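# Swap two hoses into their color-matched latching ports

## Task

The two hoses begin swapped, each sitting in the port that matches the other hose's grip color. Move each hose so it ends up latched in the port whose color is the same as its own grip.

## Robot and tools

ROBOT AND FRAME. There are two arms, left_arm and right_arm. Everything is expressed in the scene frame. Its origin is at table-top height, halfway between the nominal arm bases. +x points out over the table, +z points up, and left_arm sits on the +y side. Arm names do not match image left or right. The calibrated bases are left_arm at (-0.031, +0.371, +0.002) m and right_arm at (-0.028, -0.357, +0.001) m. Each gripper's fingers point along its own +z and open and close along its own y. end_effector_position marks the spot between the finger pads, roughly 1 cm short of the tips, and end_effector_quat_wxyz gives the orientation. Reported poses can be off by a few centimetres, more so at long reach. A camera stand sits behind the arms.

execute_actions(actions, cameras). actions is a list of actions. Each action is a table of 1 to 15 rows, and each row lasts one control step of 1/30 s. If a table is shorter than 15 rows, its final row repeats until the step count reaches 15. Every row has 14 numbers, all in [-1, 1], and both arms are always included: left dx, dy, dz, rx, ry, rz, opening, then right dx, dy, dz, rx, ry, rz, opening. The first six numbers for each arm are an offset along the scene axes, not a pose. They are measured from that arm's Hand target as it stood when the action began, and every row counts from that same start, not from the previous row. Sending the same offset again therefore moves the arm further. The scale is 1.0 = 0.6 m for dx, dy, dz and 1.0 = 180 degrees for the rotation vector rx, ry, rz, which turns the gripper about its Hand target position. If the translation part is longer than 1.0 it gets shortened. Opening is absolute: +1 is fully open (0.094 m) and -1 is closed. A 0 in the opening slot is a real command to half-open, so resend the current opening to keep a gripper as it is. Six pose zeros re-command the current Hand target. Images come back only when actions is empty or cameras names them. Valid names are cam_high, cam_low, cam_left_wrist, cam_right_wrist, or ["all"]; an unknown name invalidates the call.

move(target, speed, blend, opening_speed, grip_force, blocking, cameras). target is either one 14-number row in the same layout and scale or a list of up to 15 such rows. Every row in the list is an offset from the Hand targets at the start of the move, not from the row before. The grippers follow straight paths. speed is the top path speed in m/s, from 0.002 to 2.9 with a default of 0.25; turning is capped at twice that in rad/s. You can give one speed or one per target. blend, in metres, rounds the corners between listed targets; 0 stops at each one. opening_speed sets how fast commanded openings change, per second on the -1..1 scale, with a minimum of 0.2. grip_force is the per-pad force limit, 10 to 50 N. It persists once set, and lower values close slowly. blocking=false returns early while the move keeps running. A move takes at least 0.5 s and is cut off after 10 s. Paths do not avoid obstacles or the other arm. The result adds a move: line. done means the arm is at rest within 10 mm and 2 degrees of its target. Other endings are off_target, moving, held and fault. limits=paced means the pose was clipped, and limits=held means steps were withheld.

wait(seconds 0-10) lets time pass while a move runs or the arms hold. stop brakes a running move. zoom_image(camera, region=[x0,y0,x1,y1]) enlarges part of the latest image from that camera; the region can be at most 504x504 pixels, and images are 896x504. read_manual gives licence texts only. finished_scene(scene) ends the current scene for good. Give it the current scene number, and call it only once the hoses stay latched with the robot let go.

READING RESULTS. Hand target is the last commanded pose after clipping, and the next offsets start from it. The gripper often comes to rest short of it. Waiting does not close that gap; send the next command, or add the missing distance as an offset. Tool commands lists the active openings. grip_measured reports the finger opening on the command scale. It reads slightly wide when empty and somewhat narrower than a hard part when squeezing. The final Joint positions value is the opening in metres. Joint velocities marked within noise mean the arm is still. For joints 1-3, torque readings wrap at ±28 N m. Motor temperatures are also reported. MOTOR HOT appears at 75 °C. At 90 °C the arm folds up and idles, and at 100 °C it goes limp. Holding loads, stretching out, or pushing toward unreachable poses all heat the motors. Calls made with actions also list intermediate end_effector_position readings.

CONTROL QUIRKS. Each step, commanded rotation is clipped to within 40 degrees of the measured orientation. Friction and gravity can leave the gripper low, short or tilted. Tiny moves may not happen, or may go sideways. Check position and tilt after each move and correct them. Do not route paths near an arm's own base, because that can flip its shoulder posture.

AVOID. Keep the arms, grippers and wrist cameras apart. Never close one gripper on the other arm's fingers. Do not drop a hose, release it while it is moving, or let it leave the table. Approach contacts slowly and do not aim far past them. Avoid slams and hard pushes against fixed parts. Avoid straining the camera cables. To release something, command an opening well above grip_measured. To stop pressing, command the target back past the gripper. Loose objects may get nudged now and then, so recheck them with the cameras.

Each tool is called by a JSON object that holds its "op" and its "data".

## Session

{"op": "execute_actions", "data": {"actions": []}}

Scene clock: 0.00 s.
left_arm: end_effector_position=(+0.3651, +0.3851, +0.0962) grip_measured=+1.000 end_effector_quat_wxyz=(+0.596, -0.009, +0.800, +0.071) | right_arm: end_effector_position=(+0.3696, -0.3750, +0.0894) grip_measured=+1.000 end_effector_quat_wxyz=(+0.551, +0.023, +0.833, -0.044)
Joint positions: left_arm=[-0.044 1.59 0.339 0.964 -0.156 0.061 0.094] | right_arm=[0.014 1.522 0.412 0.71 0.095 -0.013 0.094]
Joint velocities: within noise
Joint torques (N m): no reading
Motor temperatures (°C): left_arm=[31 37 38 36 28 27 29] | right_arm=[26 32 36 33 27 27 24]
Heat: left arm: 38 °C; right arm: 36 °C.
Hand target: left_arm +0.3687, +0.3850, +0.1062; +0.609, -0.010, +0.790, +0.070 | right_arm +0.3716, -0.3749, +0.0940; +0.557, +0.023, +0.829, -0.044
Tool commands: left_gripper/opening=+1.0 right_gripper/opening=+1.0

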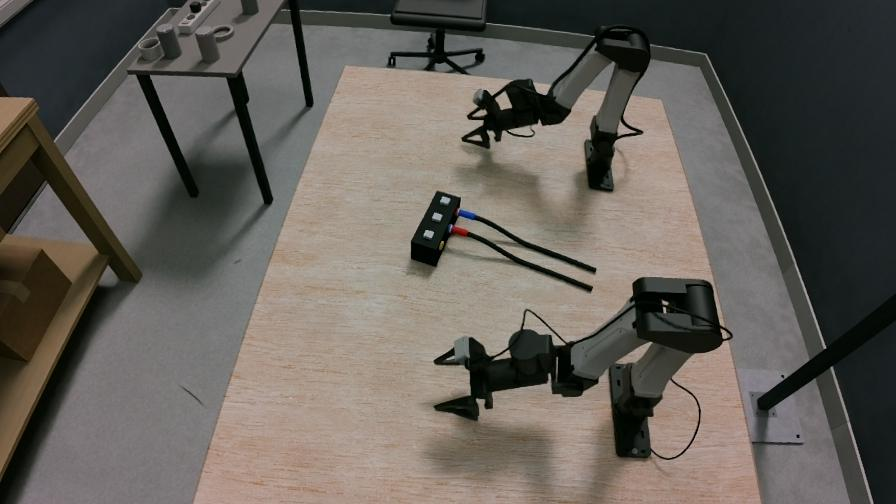

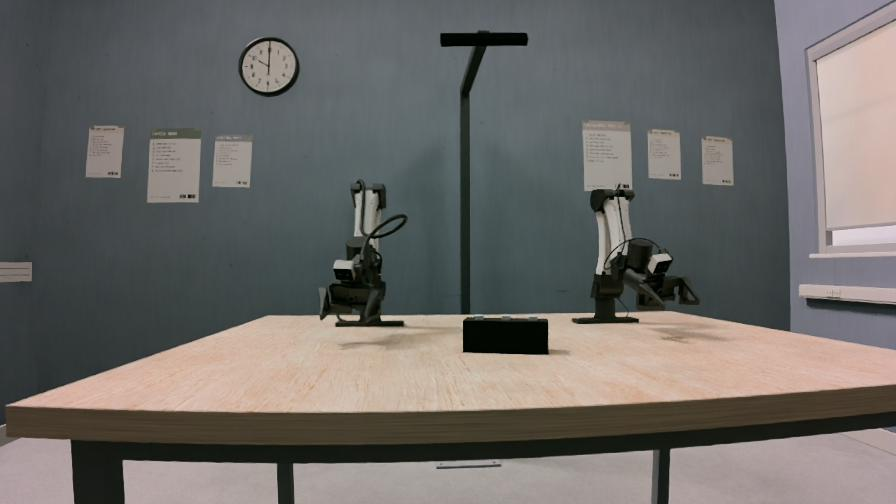

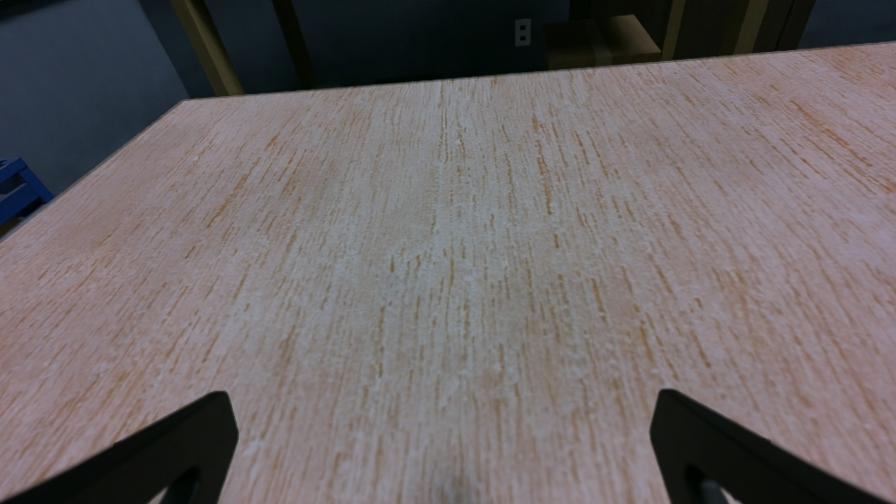

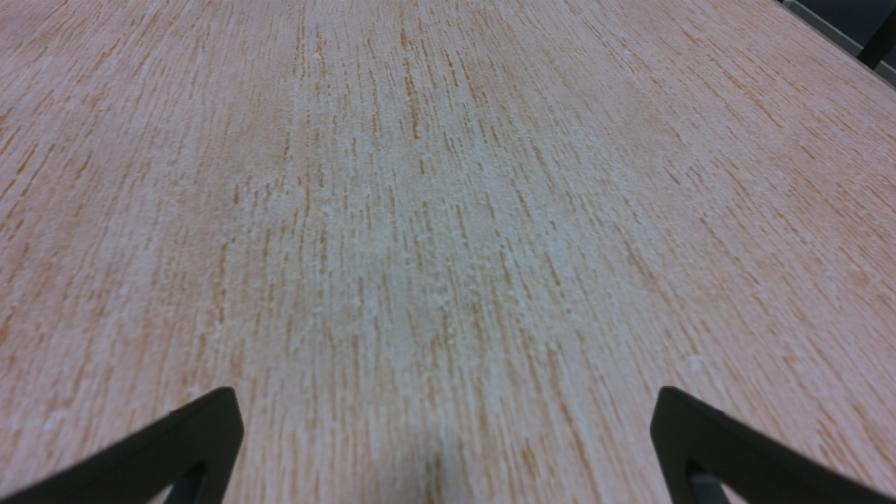

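{"op": "zoom_image", "data": {"camera": "cam_high", "region": [400, 180, 520, 280]}}

{"op": "zoom_image", "data": {"camera": "cam_high", "region": [400, 180, 620, 300]}}

{"op": "zoom_image", "data": {"camera": "cam_low", "region": [430, 290, 580, 370]}}

Scaled by 4.200.

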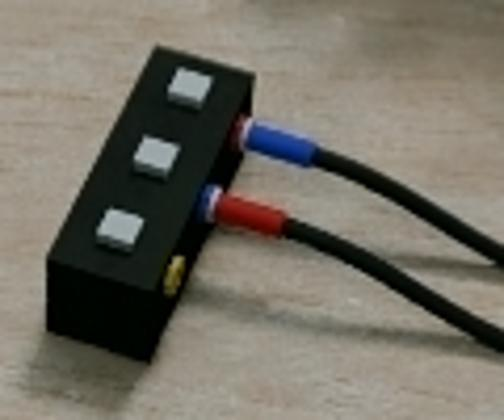

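Scaled by 2.291.

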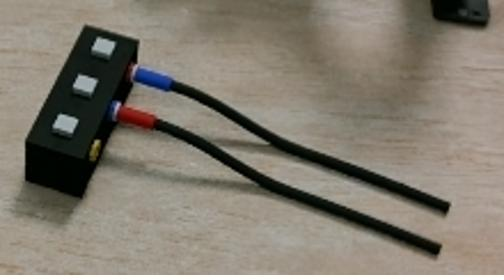

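Scaled by 3.360.

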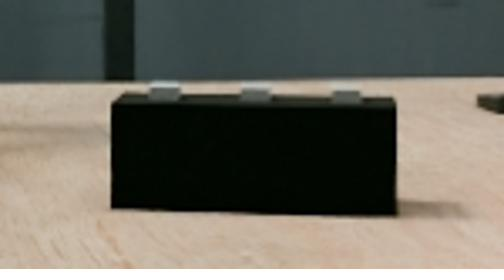

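{"op": "move", "data": {"target": [0,0,0,0,0,0,1,-0.136,0.458,0.027,0,0,0,1], "cameras": ["cam_right_wrist","cam_high"]}}

Scene clock: 52.20 s.
left_arm: end_effector_position=(+0.3651, +0.3851, +0.0962) grip_measured=+1.000 end_effector_quat_wxyz=(+0.596, -0.009, +0.800, +0.071) | right_arm: end_effector_position=(+0.2863, -0.1043, +0.1059) grip_measured=+1.000 end_effector_quat_wxyz=(+0.551, +0.008, +0.833, -0.049)
Joint positions: left_arm=[-0.044 1.59 0.339 0.964 -0.156 0.061 0.094] | right_arm=[1.067 1.704 0.825 0.085 0.997 0.628 0.094]
Joint torques (N m): left_arm=[0.49 -5.64 4.83 2.12 0.05 0.01] | right_arm=[-0.01 -5.96 8.44 1.64 0.61 0.29]
Motor temperatures (°C): left_arm=[31 40 39 43 28 27 29] | right_arm=[26 35 38 38 26 27 24]
Heat: left arm: 43 °C; right arm: 38 °C.
Hand target: left_arm +0.3687, +0.3850, +0.1062; +0.609, -0.010, +0.790, +0.070 | right_arm +0.2900, -0.1001, +0.1103; +0.557, +0.023, +0.829, -0.044
Off the commanded pose: left_arm 0.011 m, 2 deg | right_arm 0.007 m, 2 deg.
move: off_target (left_arm)
camera_calibration:
cam_right_wrist: T_world_to_cam=[[-0.0653009, -0.994972, 0.0759379, -0.0918434], [-0.732099, -0.00394102, -0.681187, 0.319636], [0.678061, -0.100076, -0.728161, -0.0385848], [0, 0, 0, 1]] pos_world=[0.254171, -0.0939833, 0.196611]
Images, in order (width x height): cam_high 896x504, cam_right_wrist 896x504.

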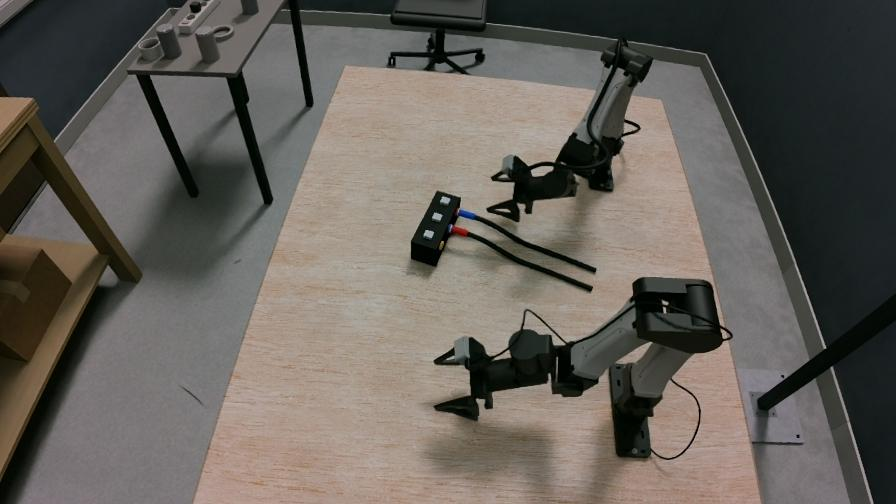

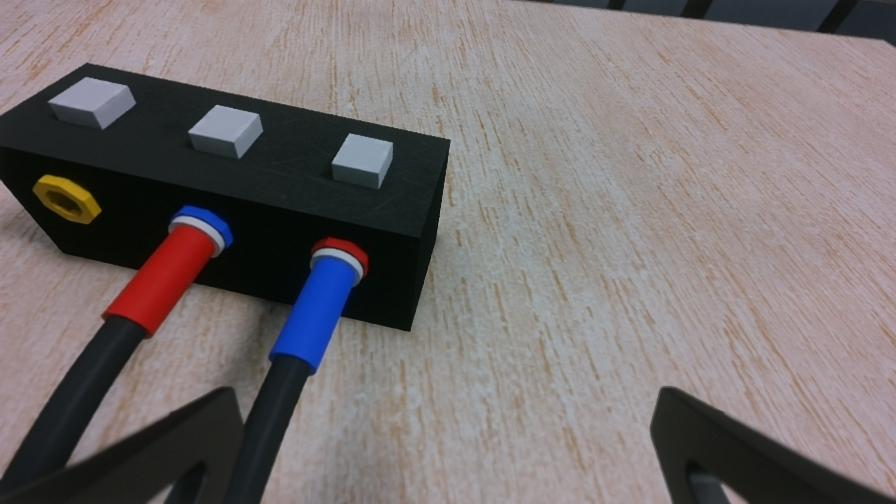

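{"op": "zoom_image", "data": {"camera": "cam_right_wrist", "region": [90, 160, 450, 380]}}

{"op": "zoom_image", "data": {"camera": "cam_right_wrist", "region": [0, 40, 460, 340]}}

Scaled by 1.400.

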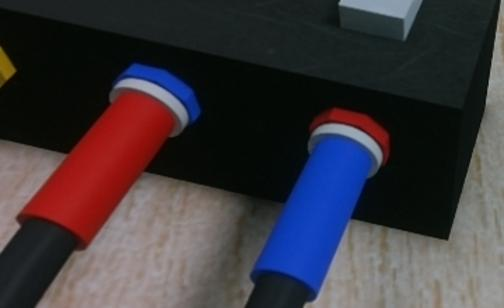

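Scaled by 1.096.

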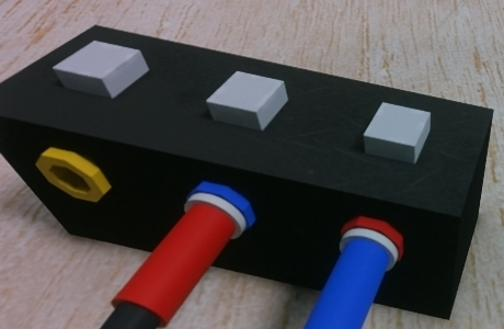

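{"op": "zoom_image", "data": {"camera": "cam_high", "region": [400, 180, 480, 280]}}

{"op": "zoom_image", "data": {"camera": "cam_high", "region": [450, 140, 530, 230]}}

{"op": "zoom_image", "data": {"camera": "cam_right_wrist", "region": [0, 40, 250, 280]}}

{"op": "zoom_image", "data": {"camera": "cam_right_wrist", "region": [220, 100, 470, 340]}}

Scaled by 5.040.

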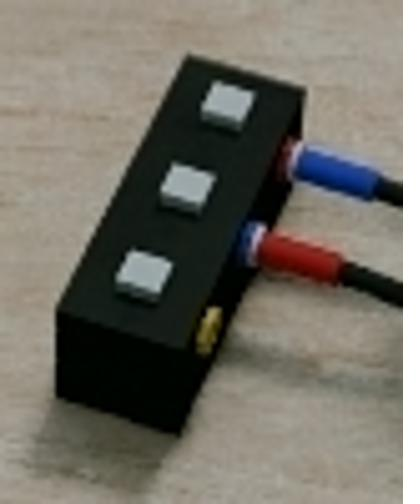

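Scaled by 5.600.

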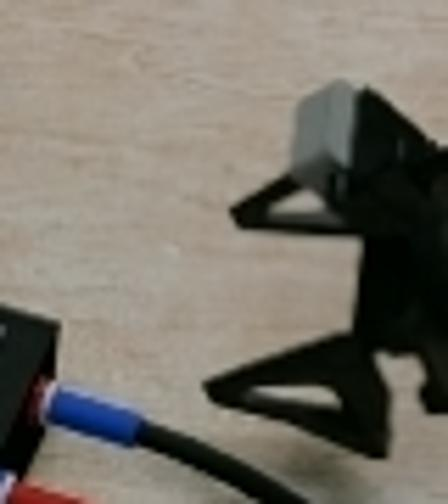

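Scaled by 2.016.

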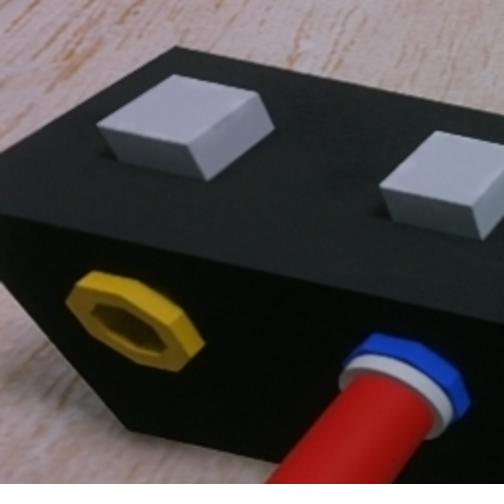

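Scaled by 2.016.

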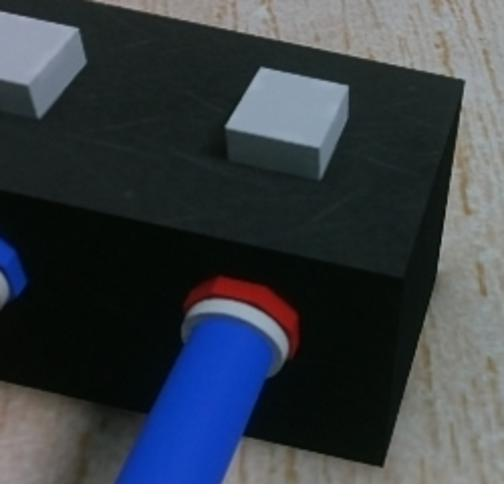

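{"op": "wait", "data": {"seconds": 0, "cameras": ["all"]}}

{"op": "zoom_image", "data": {"camera": "cam_low", "region": [420, 220, 580, 370]}}

Scene clock: 98.53 s.
left_arm: end_effector_position=(+0.3651, +0.3851, +0.0962) grip_measured=+1.000 end_effector_quat_wxyz=(+0.596, -0.009, +0.800, +0.071) | right_arm: end_effector_position=(+0.2863, -0.1044, +0.1058) grip_measured=+1.000 end_effector_quat_wxyz=(+0.551, +0.008, +0.833, -0.049)
Joint positions: left_arm=[-0.044 1.59 0.339 0.964 -0.156 0.061 0.094] | right_arm=[1.067 1.704 0.825 0.084 0.997 0.628 0.094]
Joint torques (N m): left_arm=[0.47 -5.64 4.83 2.12 0.05 0.01] | right_arm=[-0.02 -5.93 8.46 1.65 0.61 0.28]
Heat: left arm: 44 °C; right arm: 41 °C.
Hand target: left_arm +0.3687, +0.3850, +0.1062; +0.609, -0.010, +0.790, +0.070 | right_arm +0.2899, -0.1001, +0.1102; +0.557, +0.023, +0.829, -0.044
Tool commands: left_gripper/opening=+1.0 right_gripper/opening=+1.0
Off the commanded pose: left_arm 0.011 m, 2 deg | right_arm 0.007 m, 2 deg.
camera_calibration:
cam_right_wrist: T_world_to_cam=[[-0.0654061, -0.994942, 0.0762414, -0.0918659], [-0.7323, -0.00404172, -0.68097, 0.319567], [0.677834, -0.100371, -0.728331, -0.0385942], [0, 0, 0, 1]] pos_world=[0.254171, -0.0939833, 0.19651]

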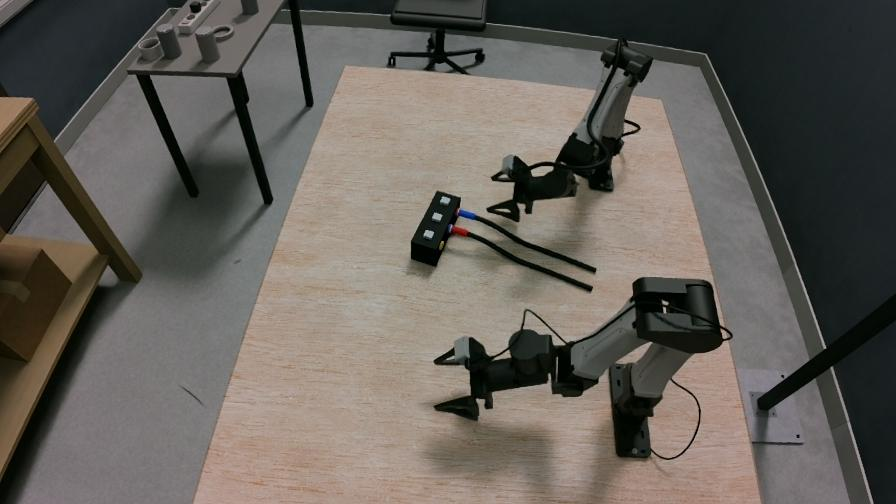

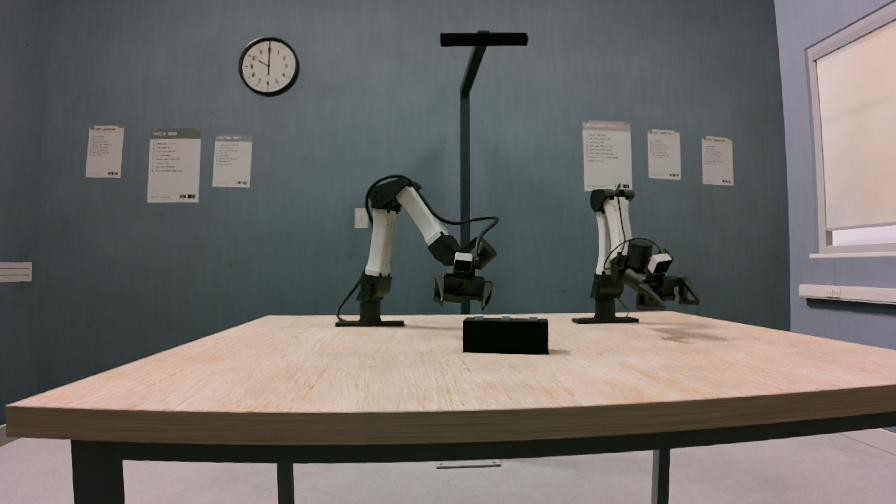

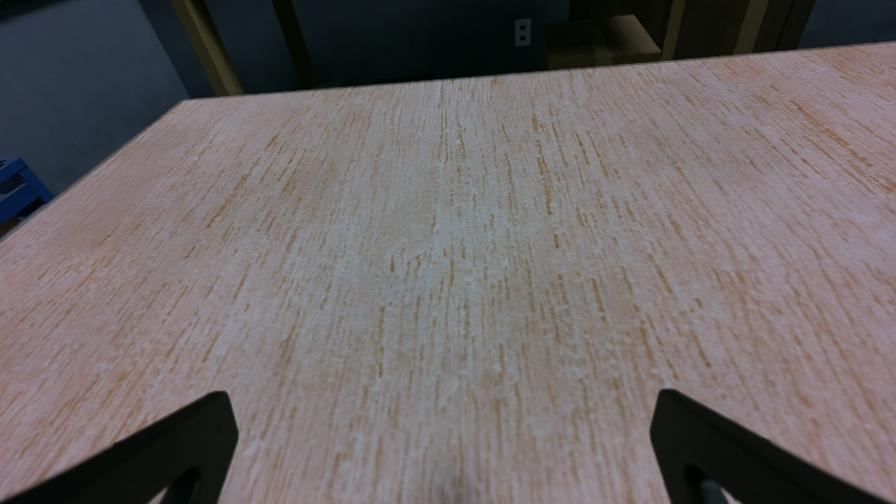

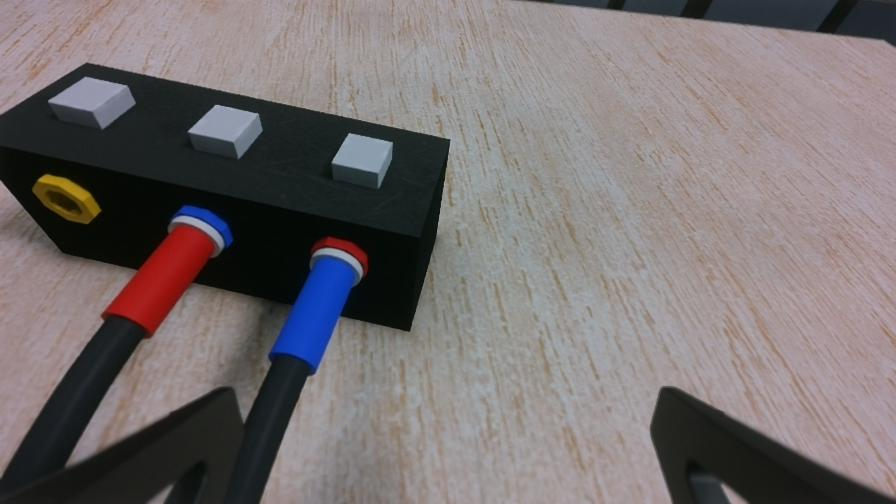

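Scaled by 3.150.

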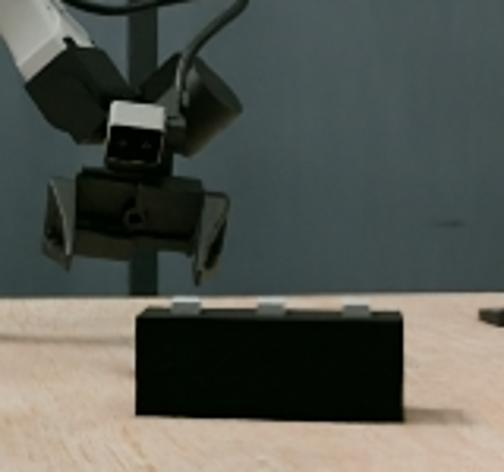

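{"op": "move", "data": {"target": [0,0,0,0,0,0,1,0,0.1,0.0,0,0,0,1], "cameras": ["cam_right_wrist"]}}

{"op": "zoom_image", "data": {"camera": "cam_right_wrist", "region": [60, 40, 310, 340]}}

{"op": "zoom_image", "data": {"camera": "cam_right_wrist", "region": [300, 40, 600, 340]}}

Scene clock: 108.50 s.
left_arm: end_effector_position=(+0.3651, +0.3851, +0.0962) grip_measured=+1.000 end_effector_quat_wxyz=(+0.596, -0.009, +0.800, +0.071) | right_arm: end_effector_position=(+0.2878, -0.0452, +0.1071) grip_measured=+1.000 end_effector_quat_wxyz=(+0.551, +0.009, +0.833, -0.049)
Joint positions: left_arm=[-0.044 1.59 0.339 0.964 -0.156 0.061 0.094] | right_arm=[1.145 1.888 1.09 -0.096 1.05 0.746 0.094]
Joint torques (N m): left_arm=[0.47 -5.64 4.83 2.12 0.05 0.01] | right_arm=[0.25 -7.51 8.65 1.48 0.67 0.31]
Heat: left arm: 44 °C; right arm: 42 °C.
Hand target: left_arm +0.3687, +0.3850, +0.1062; +0.609, -0.010, +0.790, +0.070 | right_arm +0.2900, -0.0401, +0.1102; +0.557, +0.023, +0.829, -0.044
Off the commanded pose: left_arm 0.011 m, 2 deg | right_arm 0.006 m, 2 deg.
move: off_target (left_arm)
camera_calibration:
cam_right_wrist: T_world_to_cam=[[-0.0679431, -0.994947, 0.0739186, -0.0320478], [-0.732595, -0.00054179, -0.680665, 0.322005], [0.677266, -0.100399, -0.728856, -0.0325612], [0, 0, 0, 1]] pos_world=[0.255774, -0.0349805, 0.197814]
Images, in order (width x height): cam_right_wrist 896x504.

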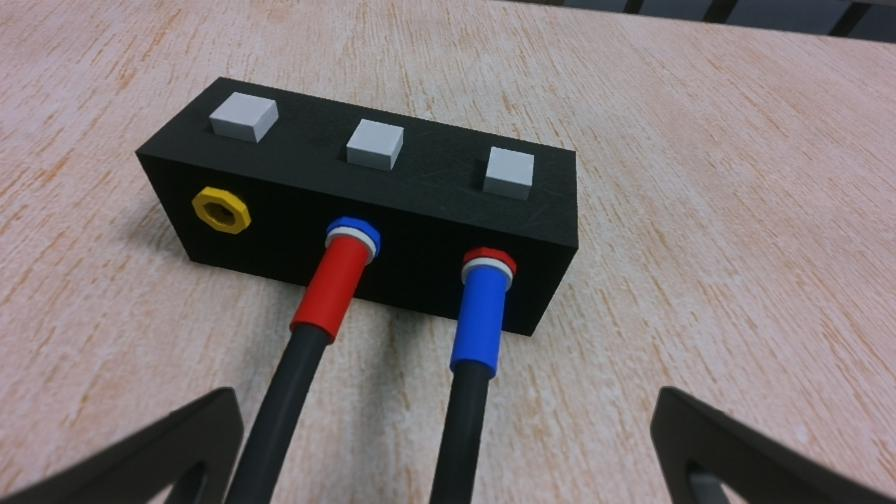

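Scaled by 1.680.

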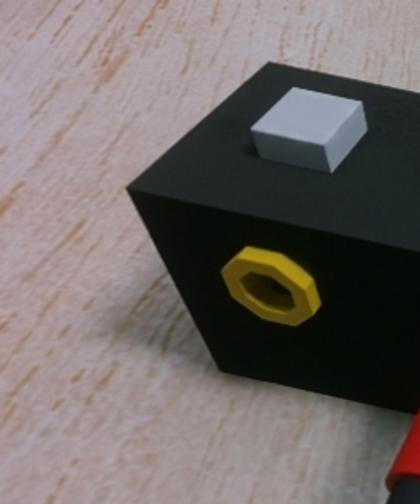

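Scaled by 1.680.

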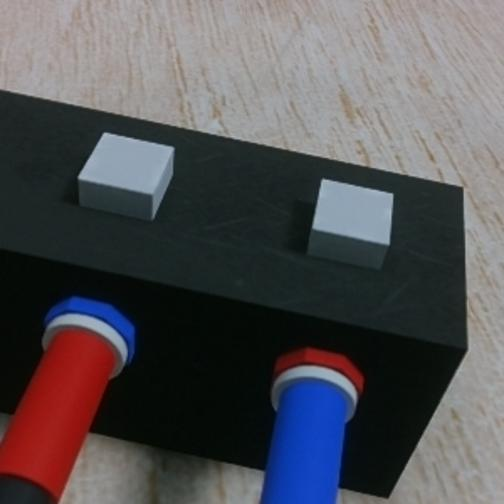

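{"op": "move", "data": {"target": [[0,0,0,0,0,0,1,-0.033,-0.267,0.15,0.074,0.16,0.043,1],[0,0,0,0,0,0,1,0.2167,-0.333,0.183,0.1484,0.3204,0.0858,-0.95]], "blend": [0.05,0], "cameras": ["cam_high","cam_low","cam_right_wrist"]}}

Scene clock: 219.30 s.
left_arm: end_effector_position=(+0.3651, +0.3851, +0.0962) grip_measured=+1.000 end_effector_quat_wxyz=(+0.596, -0.009, +0.800, +0.071) | right_arm: end_effector_position=(+0.4205, -0.2414, +0.2190) grip_measured=-0.948 end_effector_quat_wxyz=(+0.100, +0.021, +0.974, +0.204)
Joint positions: left_arm=[-0.044 1.59 0.339 0.964 -0.156 0.061 0.094] | right_arm=[0.132 2.183 2.419 -1.538 -0.377 0.206 0.002]
Joint torques (N m): left_arm=[0.47 -5.64 4.83 2.12 0.05 0.01] | right_arm=[-0.25 -10.06 8.29 0.75 -0.32 -0.07]
Motor temperatures (°C): left_arm=[30 40 39 46 28 26 27] | right_arm=[26 39 43 32 27 27 24]
Heat: left arm: 46 °C; right arm: 43 °C.
Hand target: left_arm +0.3687, +0.3850, +0.1062; +0.609, -0.010, +0.790, +0.070 | right_arm +0.4200, -0.2398, +0.2201; +0.074, +0.015, +0.976, +0.206
Off the commanded pose: left_arm 0.011 m, 2 deg | right_arm 0.002 m, 3 deg.
joint sent to its limit (right arm) — joint 4 (wrist pitch), lower limit. The joint targets are off in orientation, not in position.
move: off_target (left_arm, right_arm); target 2's new opening was sent with right_arm's hand 0.002 m and 3 deg from that target
camera_calibration:
cam_right_wrist: T_world_to_cam=[[0.00354245, -0.915834, -0.40154, -0.133369], [-0.97688, -0.0890031, 0.19438, 0.385015], [-0.213759, 0.391568, -0.894976, 0.469255], [0, 0, 0, 1]] pos_world=[0.476893, -0.271622, 0.29158]
Images, in order (width x height): cam_high 896x504, cam_low 896x504, cam_right_wrist 896x504.

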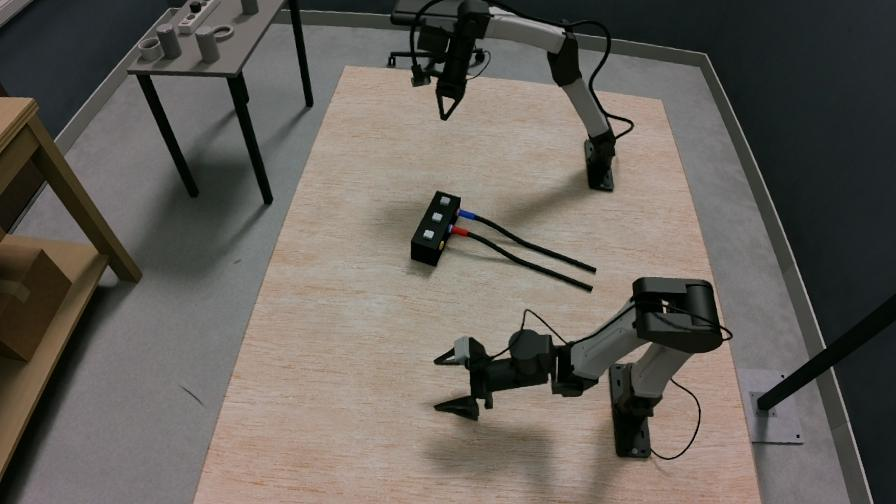

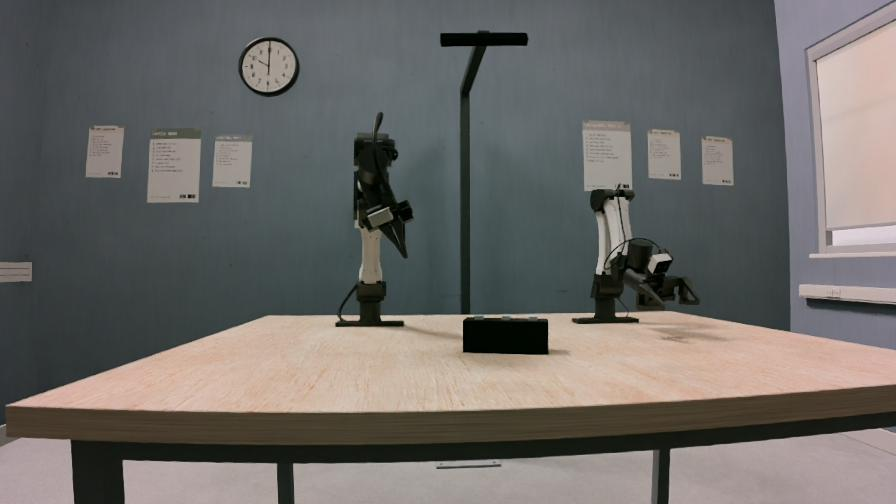

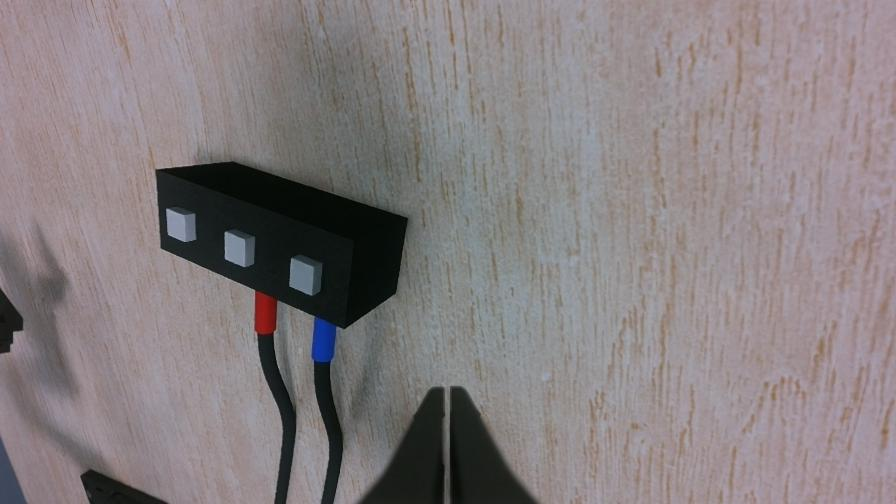

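{"op": "move", "data": {"target": [-0.1478,-0.6417,0.0563,-0.0272,0.0609,-0.1069,1,0,0,0,0,0,0,-0.95], "cameras": ["cam_high","cam_low","cam_left_wrist","cam_right_wrist"]}}

Scene clock: 233.83 s.
left_arm: end_effector_position=(+0.2754, +0.0065, +0.1285) grip_measured=+1.000 end_effector_quat_wxyz=(+0.524, +0.117, +0.842, -0.055) | right_arm: end_effector_position=(+0.4205, -0.2414, +0.2190) grip_measured=-0.948 end_effector_quat_wxyz=(+0.100, +0.021, +0.974, +0.204)
Joint positions: left_arm=[-1.14 1.807 1.07 0.071 -0.765 -0.465 0.094] | right_arm=[0.132 2.183 2.419 -1.538 -0.377 0.206 0.002]
Joint torques (N m): left_arm=[0.42 -7.6 8.14 1.63 -0.35 -0.1] | right_arm=[-0.24 -10.04 8.32 0.75 -0.32 -0.07]
Heat: left arm: 45 °C; right arm: 43 °C.
Hand target: left_arm +0.2799, +0.0000, +0.1400; +0.533, +0.103, +0.838, -0.065 | right_arm +0.4200, -0.2398, +0.2201; +0.074, +0.015, +0.976, +0.206
Off the commanded pose: left_arm 0.014 m, 2 deg | right_arm 0.002 m, 3 deg.
joint sent to its limit (right arm) — joint 4 (wrist pitch), lower limit. The joint targets are off in orientation, not in position.
move: off_target (left_arm, right_arm)
camera_calibration:
cam_left_wrist: T_world_to_cam=[[-0.265601, -0.963832, -0.0219954, 0.0799231], [-0.743596, 0.219326, -0.631634, 0.32276], [0.613613, -0.151407, -0.774955, 0.0193396], [0, 0, 0, 1]] pos_world=[0.249363, 0.00917105, 0.220611]
cam_right_wrist: T_world_to_cam=[[0.00354245, -0.915834, -0.40154, -0.133369], [-0.97688, -0.0890031, 0.19438, 0.385015], [-0.213759, 0.391568, -0.894976, 0.469255], [0, 0, 0, 1]] pos_world=[0.476893, -0.271622, 0.29158]

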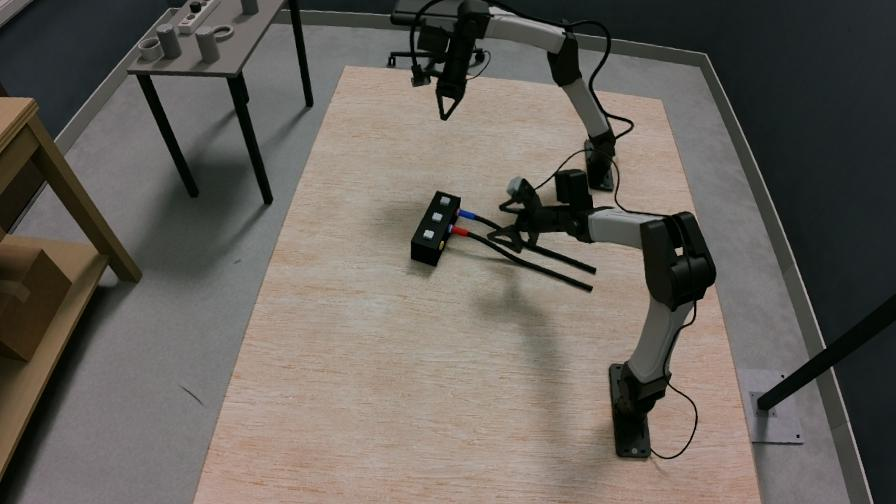

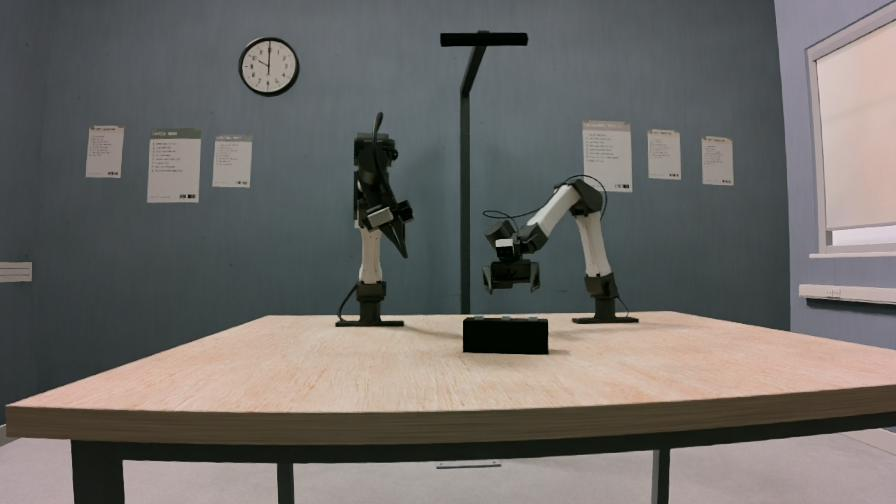

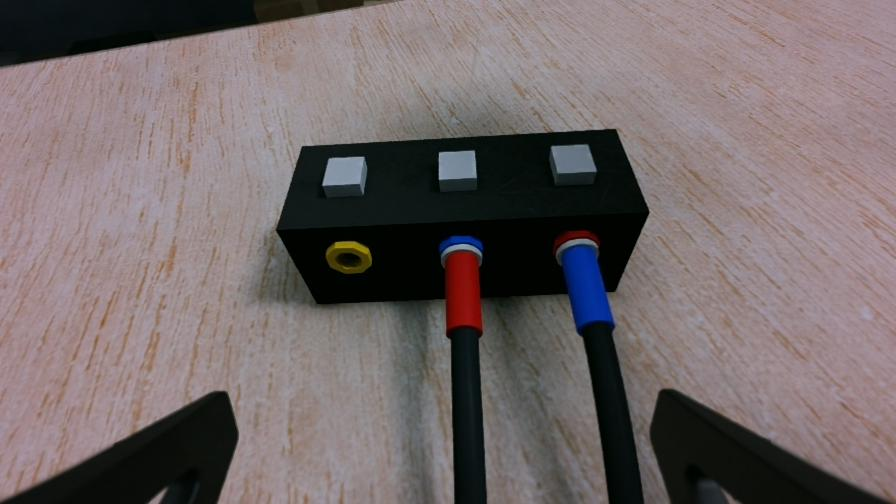

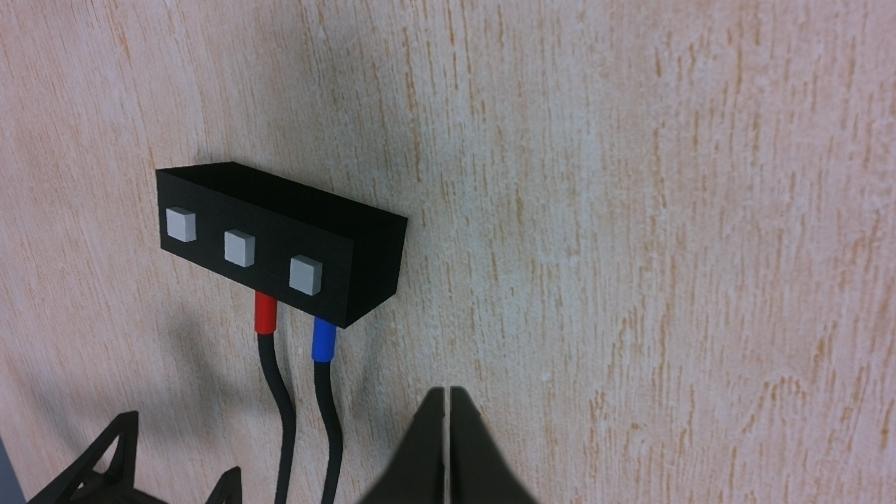

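{"op": "zoom_image", "data": {"camera": "cam_left_wrist", "region": [260, 110, 460, 320]}}

{"op": "zoom_image", "data": {"camera": "cam_left_wrist", "region": [450, 110, 660, 340]}}

Scaled by 2.400.

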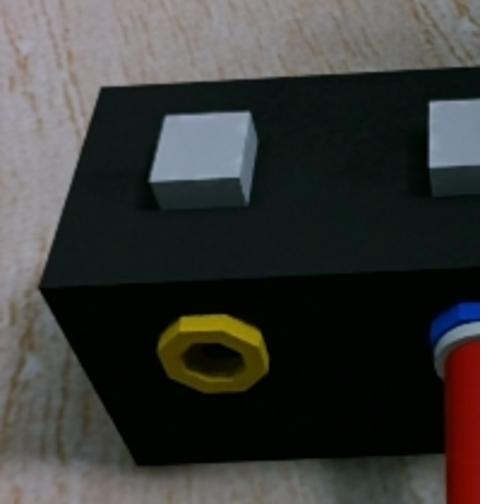

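Scaled by 2.191.

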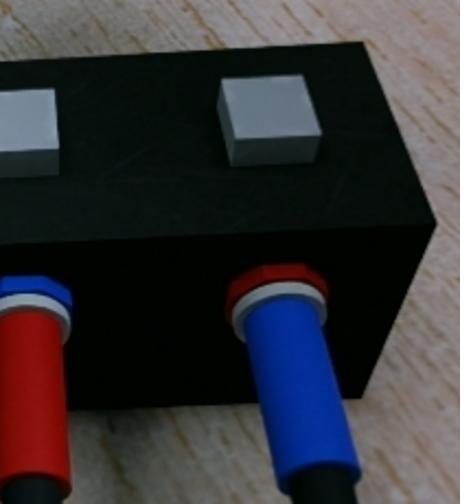

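{"op": "move", "data": {"target": [0.1157,-0.0357,-0.0458,-0.0233,0.0064,-0.0003,-0.149,0,0,0,0,0,0,-0.95], "cameras": ["cam_left_wrist"]}}

Scene clock: 292.07 s.
left_arm: end_effector_position=(+0.3437, -0.0105, +0.0992) grip_measured=-0.147 end_effector_quat_wxyz=(+0.516, +0.085, +0.848, -0.081) | right_arm: end_effector_position=(+0.4205, -0.2414, +0.2190) grip_measured=-0.948 end_effector_quat_wxyz=(+0.100, +0.021, +0.974, +0.204)
Joint positions: left_arm=[-1.003 2.018 1.222 0.194 -0.642 -0.446 0.04] | right_arm=[0.132 2.183 2.419 -1.538 -0.377 0.206 0.002]
Joint torques (N m): left_arm=[0.47 -9.26 7.98 1.91 -0.05 0.12] | right_arm=[-0.24 -10.06 8.32 0.76 -0.32 -0.07]
Motor temperatures (°C): left_arm=[30 46 46 41 28 26 27] | right_arm=[26 48 43 30 26 27 24]
Heat: left arm: 46 °C; right arm: 48 °C.
Hand target: left_arm +0.3494, -0.0215, +0.1125; +0.528, +0.083, +0.840, -0.097 | right_arm +0.4200, -0.2398, +0.2201; +0.074, +0.015, +0.976, +0.206
Off the commanded pose: left_arm 0.018 m, 3 deg | right_arm 0.002 m, 3 deg.
joint sent to its limit (right arm) — joint 4 (wrist pitch), lower limit. The joint targets are off in orientation, not in position.
move: off_target (left_arm, right_arm)
camera_calibration:
cam_left_wrist: T_world_to_cam=[[-0.236813, -0.969897, 0.0567454, 0.063235], [-0.766914, 0.150756, -0.623791, 0.365224], [0.596458, -0.191241, -0.779528, -0.0419846], [0, 0, 0, 1]] pos_world=[0.320112, -0.0017575, 0.191507]
Images, in order (width x height): cam_left_wrist 896x504.

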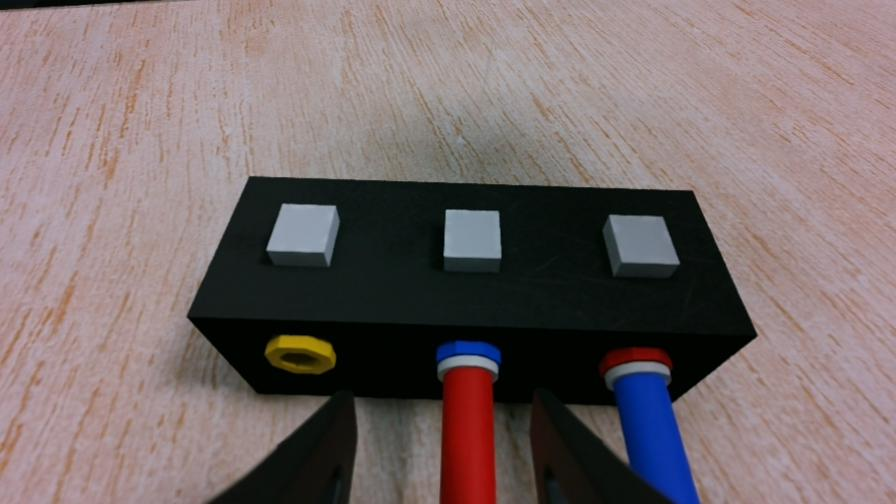

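{"op": "zoom_image", "data": {"camera": "cam_left_wrist", "region": [170, 160, 470, 420]}}

{"op": "zoom_image", "data": {"camera": "cam_left_wrist", "region": [470, 170, 770, 430]}}

{"op": "zoom_image", "data": {"camera": "cam_left_wrist", "region": [310, 300, 610, 504]}}

Scaled by 1.680.

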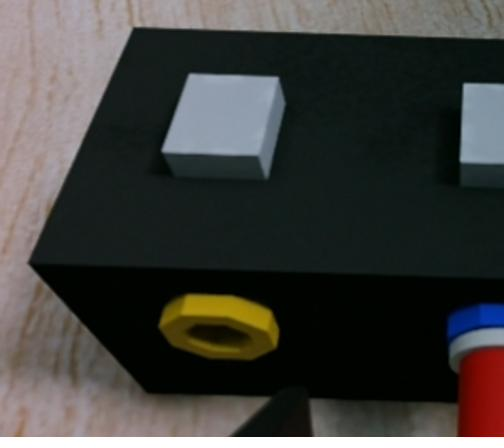

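Scaled by 1.680.

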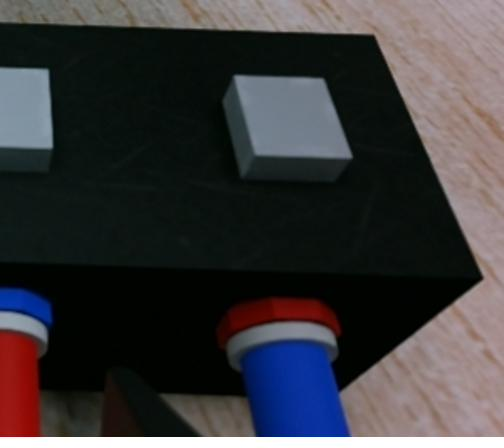

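Scaled by 1.680.

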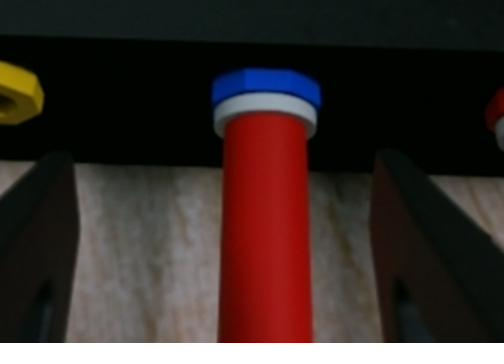

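{"op": "move", "data": {"target": [-0.0005,-0.0128,-0.0333,0.004,-0.001,-0.0015,-0.149,0,0,0,0,0,0,-0.95], "speed": 0.1, "cameras": ["cam_left_wrist","cam_right_wrist"]}}

{"op": "zoom_image", "data": {"camera": "cam_left_wrist", "region": [310, 300, 610, 504]}}

Scene clock: 330.07 s.
left_arm: end_effector_position=(+0.3455, -0.0148, +0.0764) grip_measured=-0.147 end_effector_quat_wxyz=(+0.513, +0.090, +0.850, -0.076) | right_arm: end_effector_position=(+0.4205, -0.2414, +0.2190) grip_measured=-0.948 end_effector_quat_wxyz=(+0.100, +0.021, +0.974, +0.204)
Joint positions: left_arm=[-1.004 2.08 1.222 0.244 -0.642 -0.441 0.04] | right_arm=[0.132 2.183 2.419 -1.538 -0.377 0.206 0.002]
Joint torques (N m): left_arm=[-0.47 -9.73 8.05 1.9 -0.17 0.12] | right_arm=[-0.21 -10.04 8.32 0.75 -0.32 -0.07]
Motor temperatures (°C): left_arm=[30 52 47 41 28 26 27] | right_arm=[26 50 44 29 26 27 24]
Heat: left arm: 52 °C; right arm: 50 °C.
Hand target: left_arm +0.3491, -0.0292, +0.0926; +0.528, +0.088, +0.839, -0.093 | right_arm +0.4200, -0.2398, +0.2201; +0.074, +0.015, +0.976, +0.206
Off the commanded pose: left_arm 0.022 m, 3 deg | right_arm 0.002 m, 3 deg.
joint sent to its limit (right arm) — joint 4 (wrist pitch), lower limit. The joint targets are off in orientation, not in position.
move: off_target (left_arm, right_arm)
camera_calibration:
cam_left_wrist: T_world_to_cam=[[-0.240503, -0.96964, 0.044237, 0.0630495], [-0.769837, 0.16279, -0.61713, 0.353673], [0.591193, -0.182477, -0.785617, -0.0591476], [0, 0, 0, 1]] pos_world=[0.322402, -0.00723226, 0.169006]
cam_right_wrist: T_world_to_cam=[[0.00354245, -0.915834, -0.40154, -0.133369], [-0.97688, -0.0890031, 0.19438, 0.385015], [-0.213759, 0.391568, -0.894976, 0.469255], [0, 0, 0, 1]] pos_world=[0.476893, -0.271622, 0.29158]
Images, in order (width x height): cam_left_wrist 896x504, cam_right_wrist 896x504.

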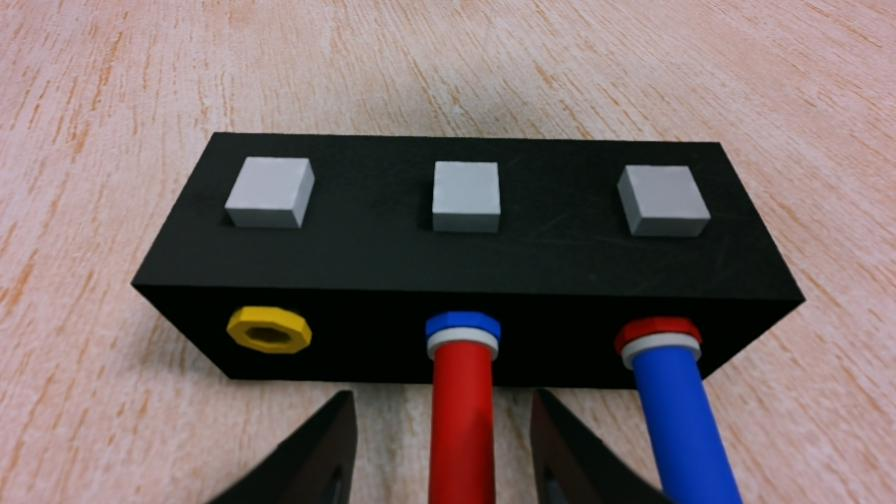

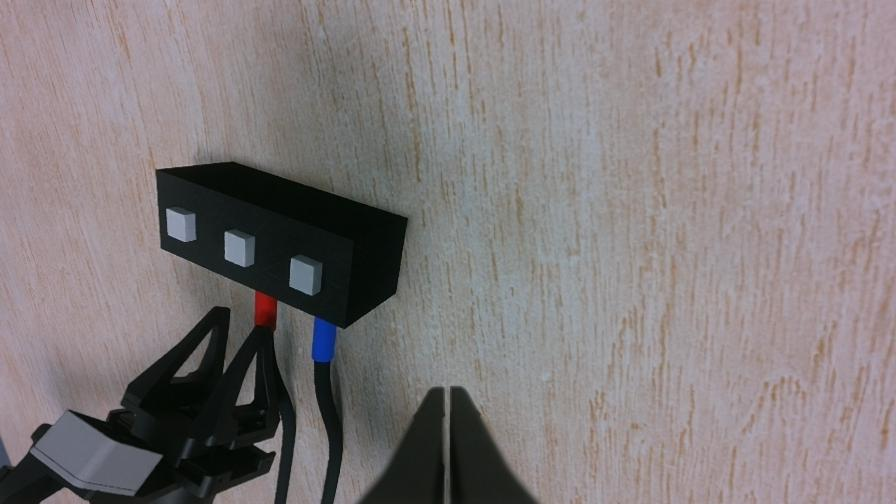

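Scaled by 1.680.

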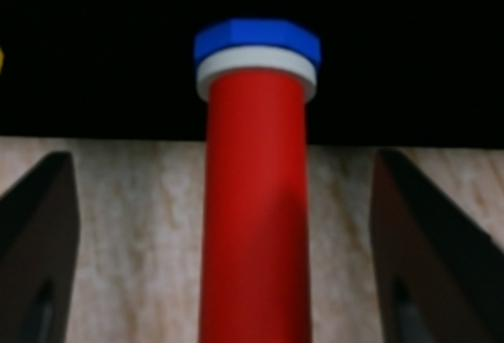

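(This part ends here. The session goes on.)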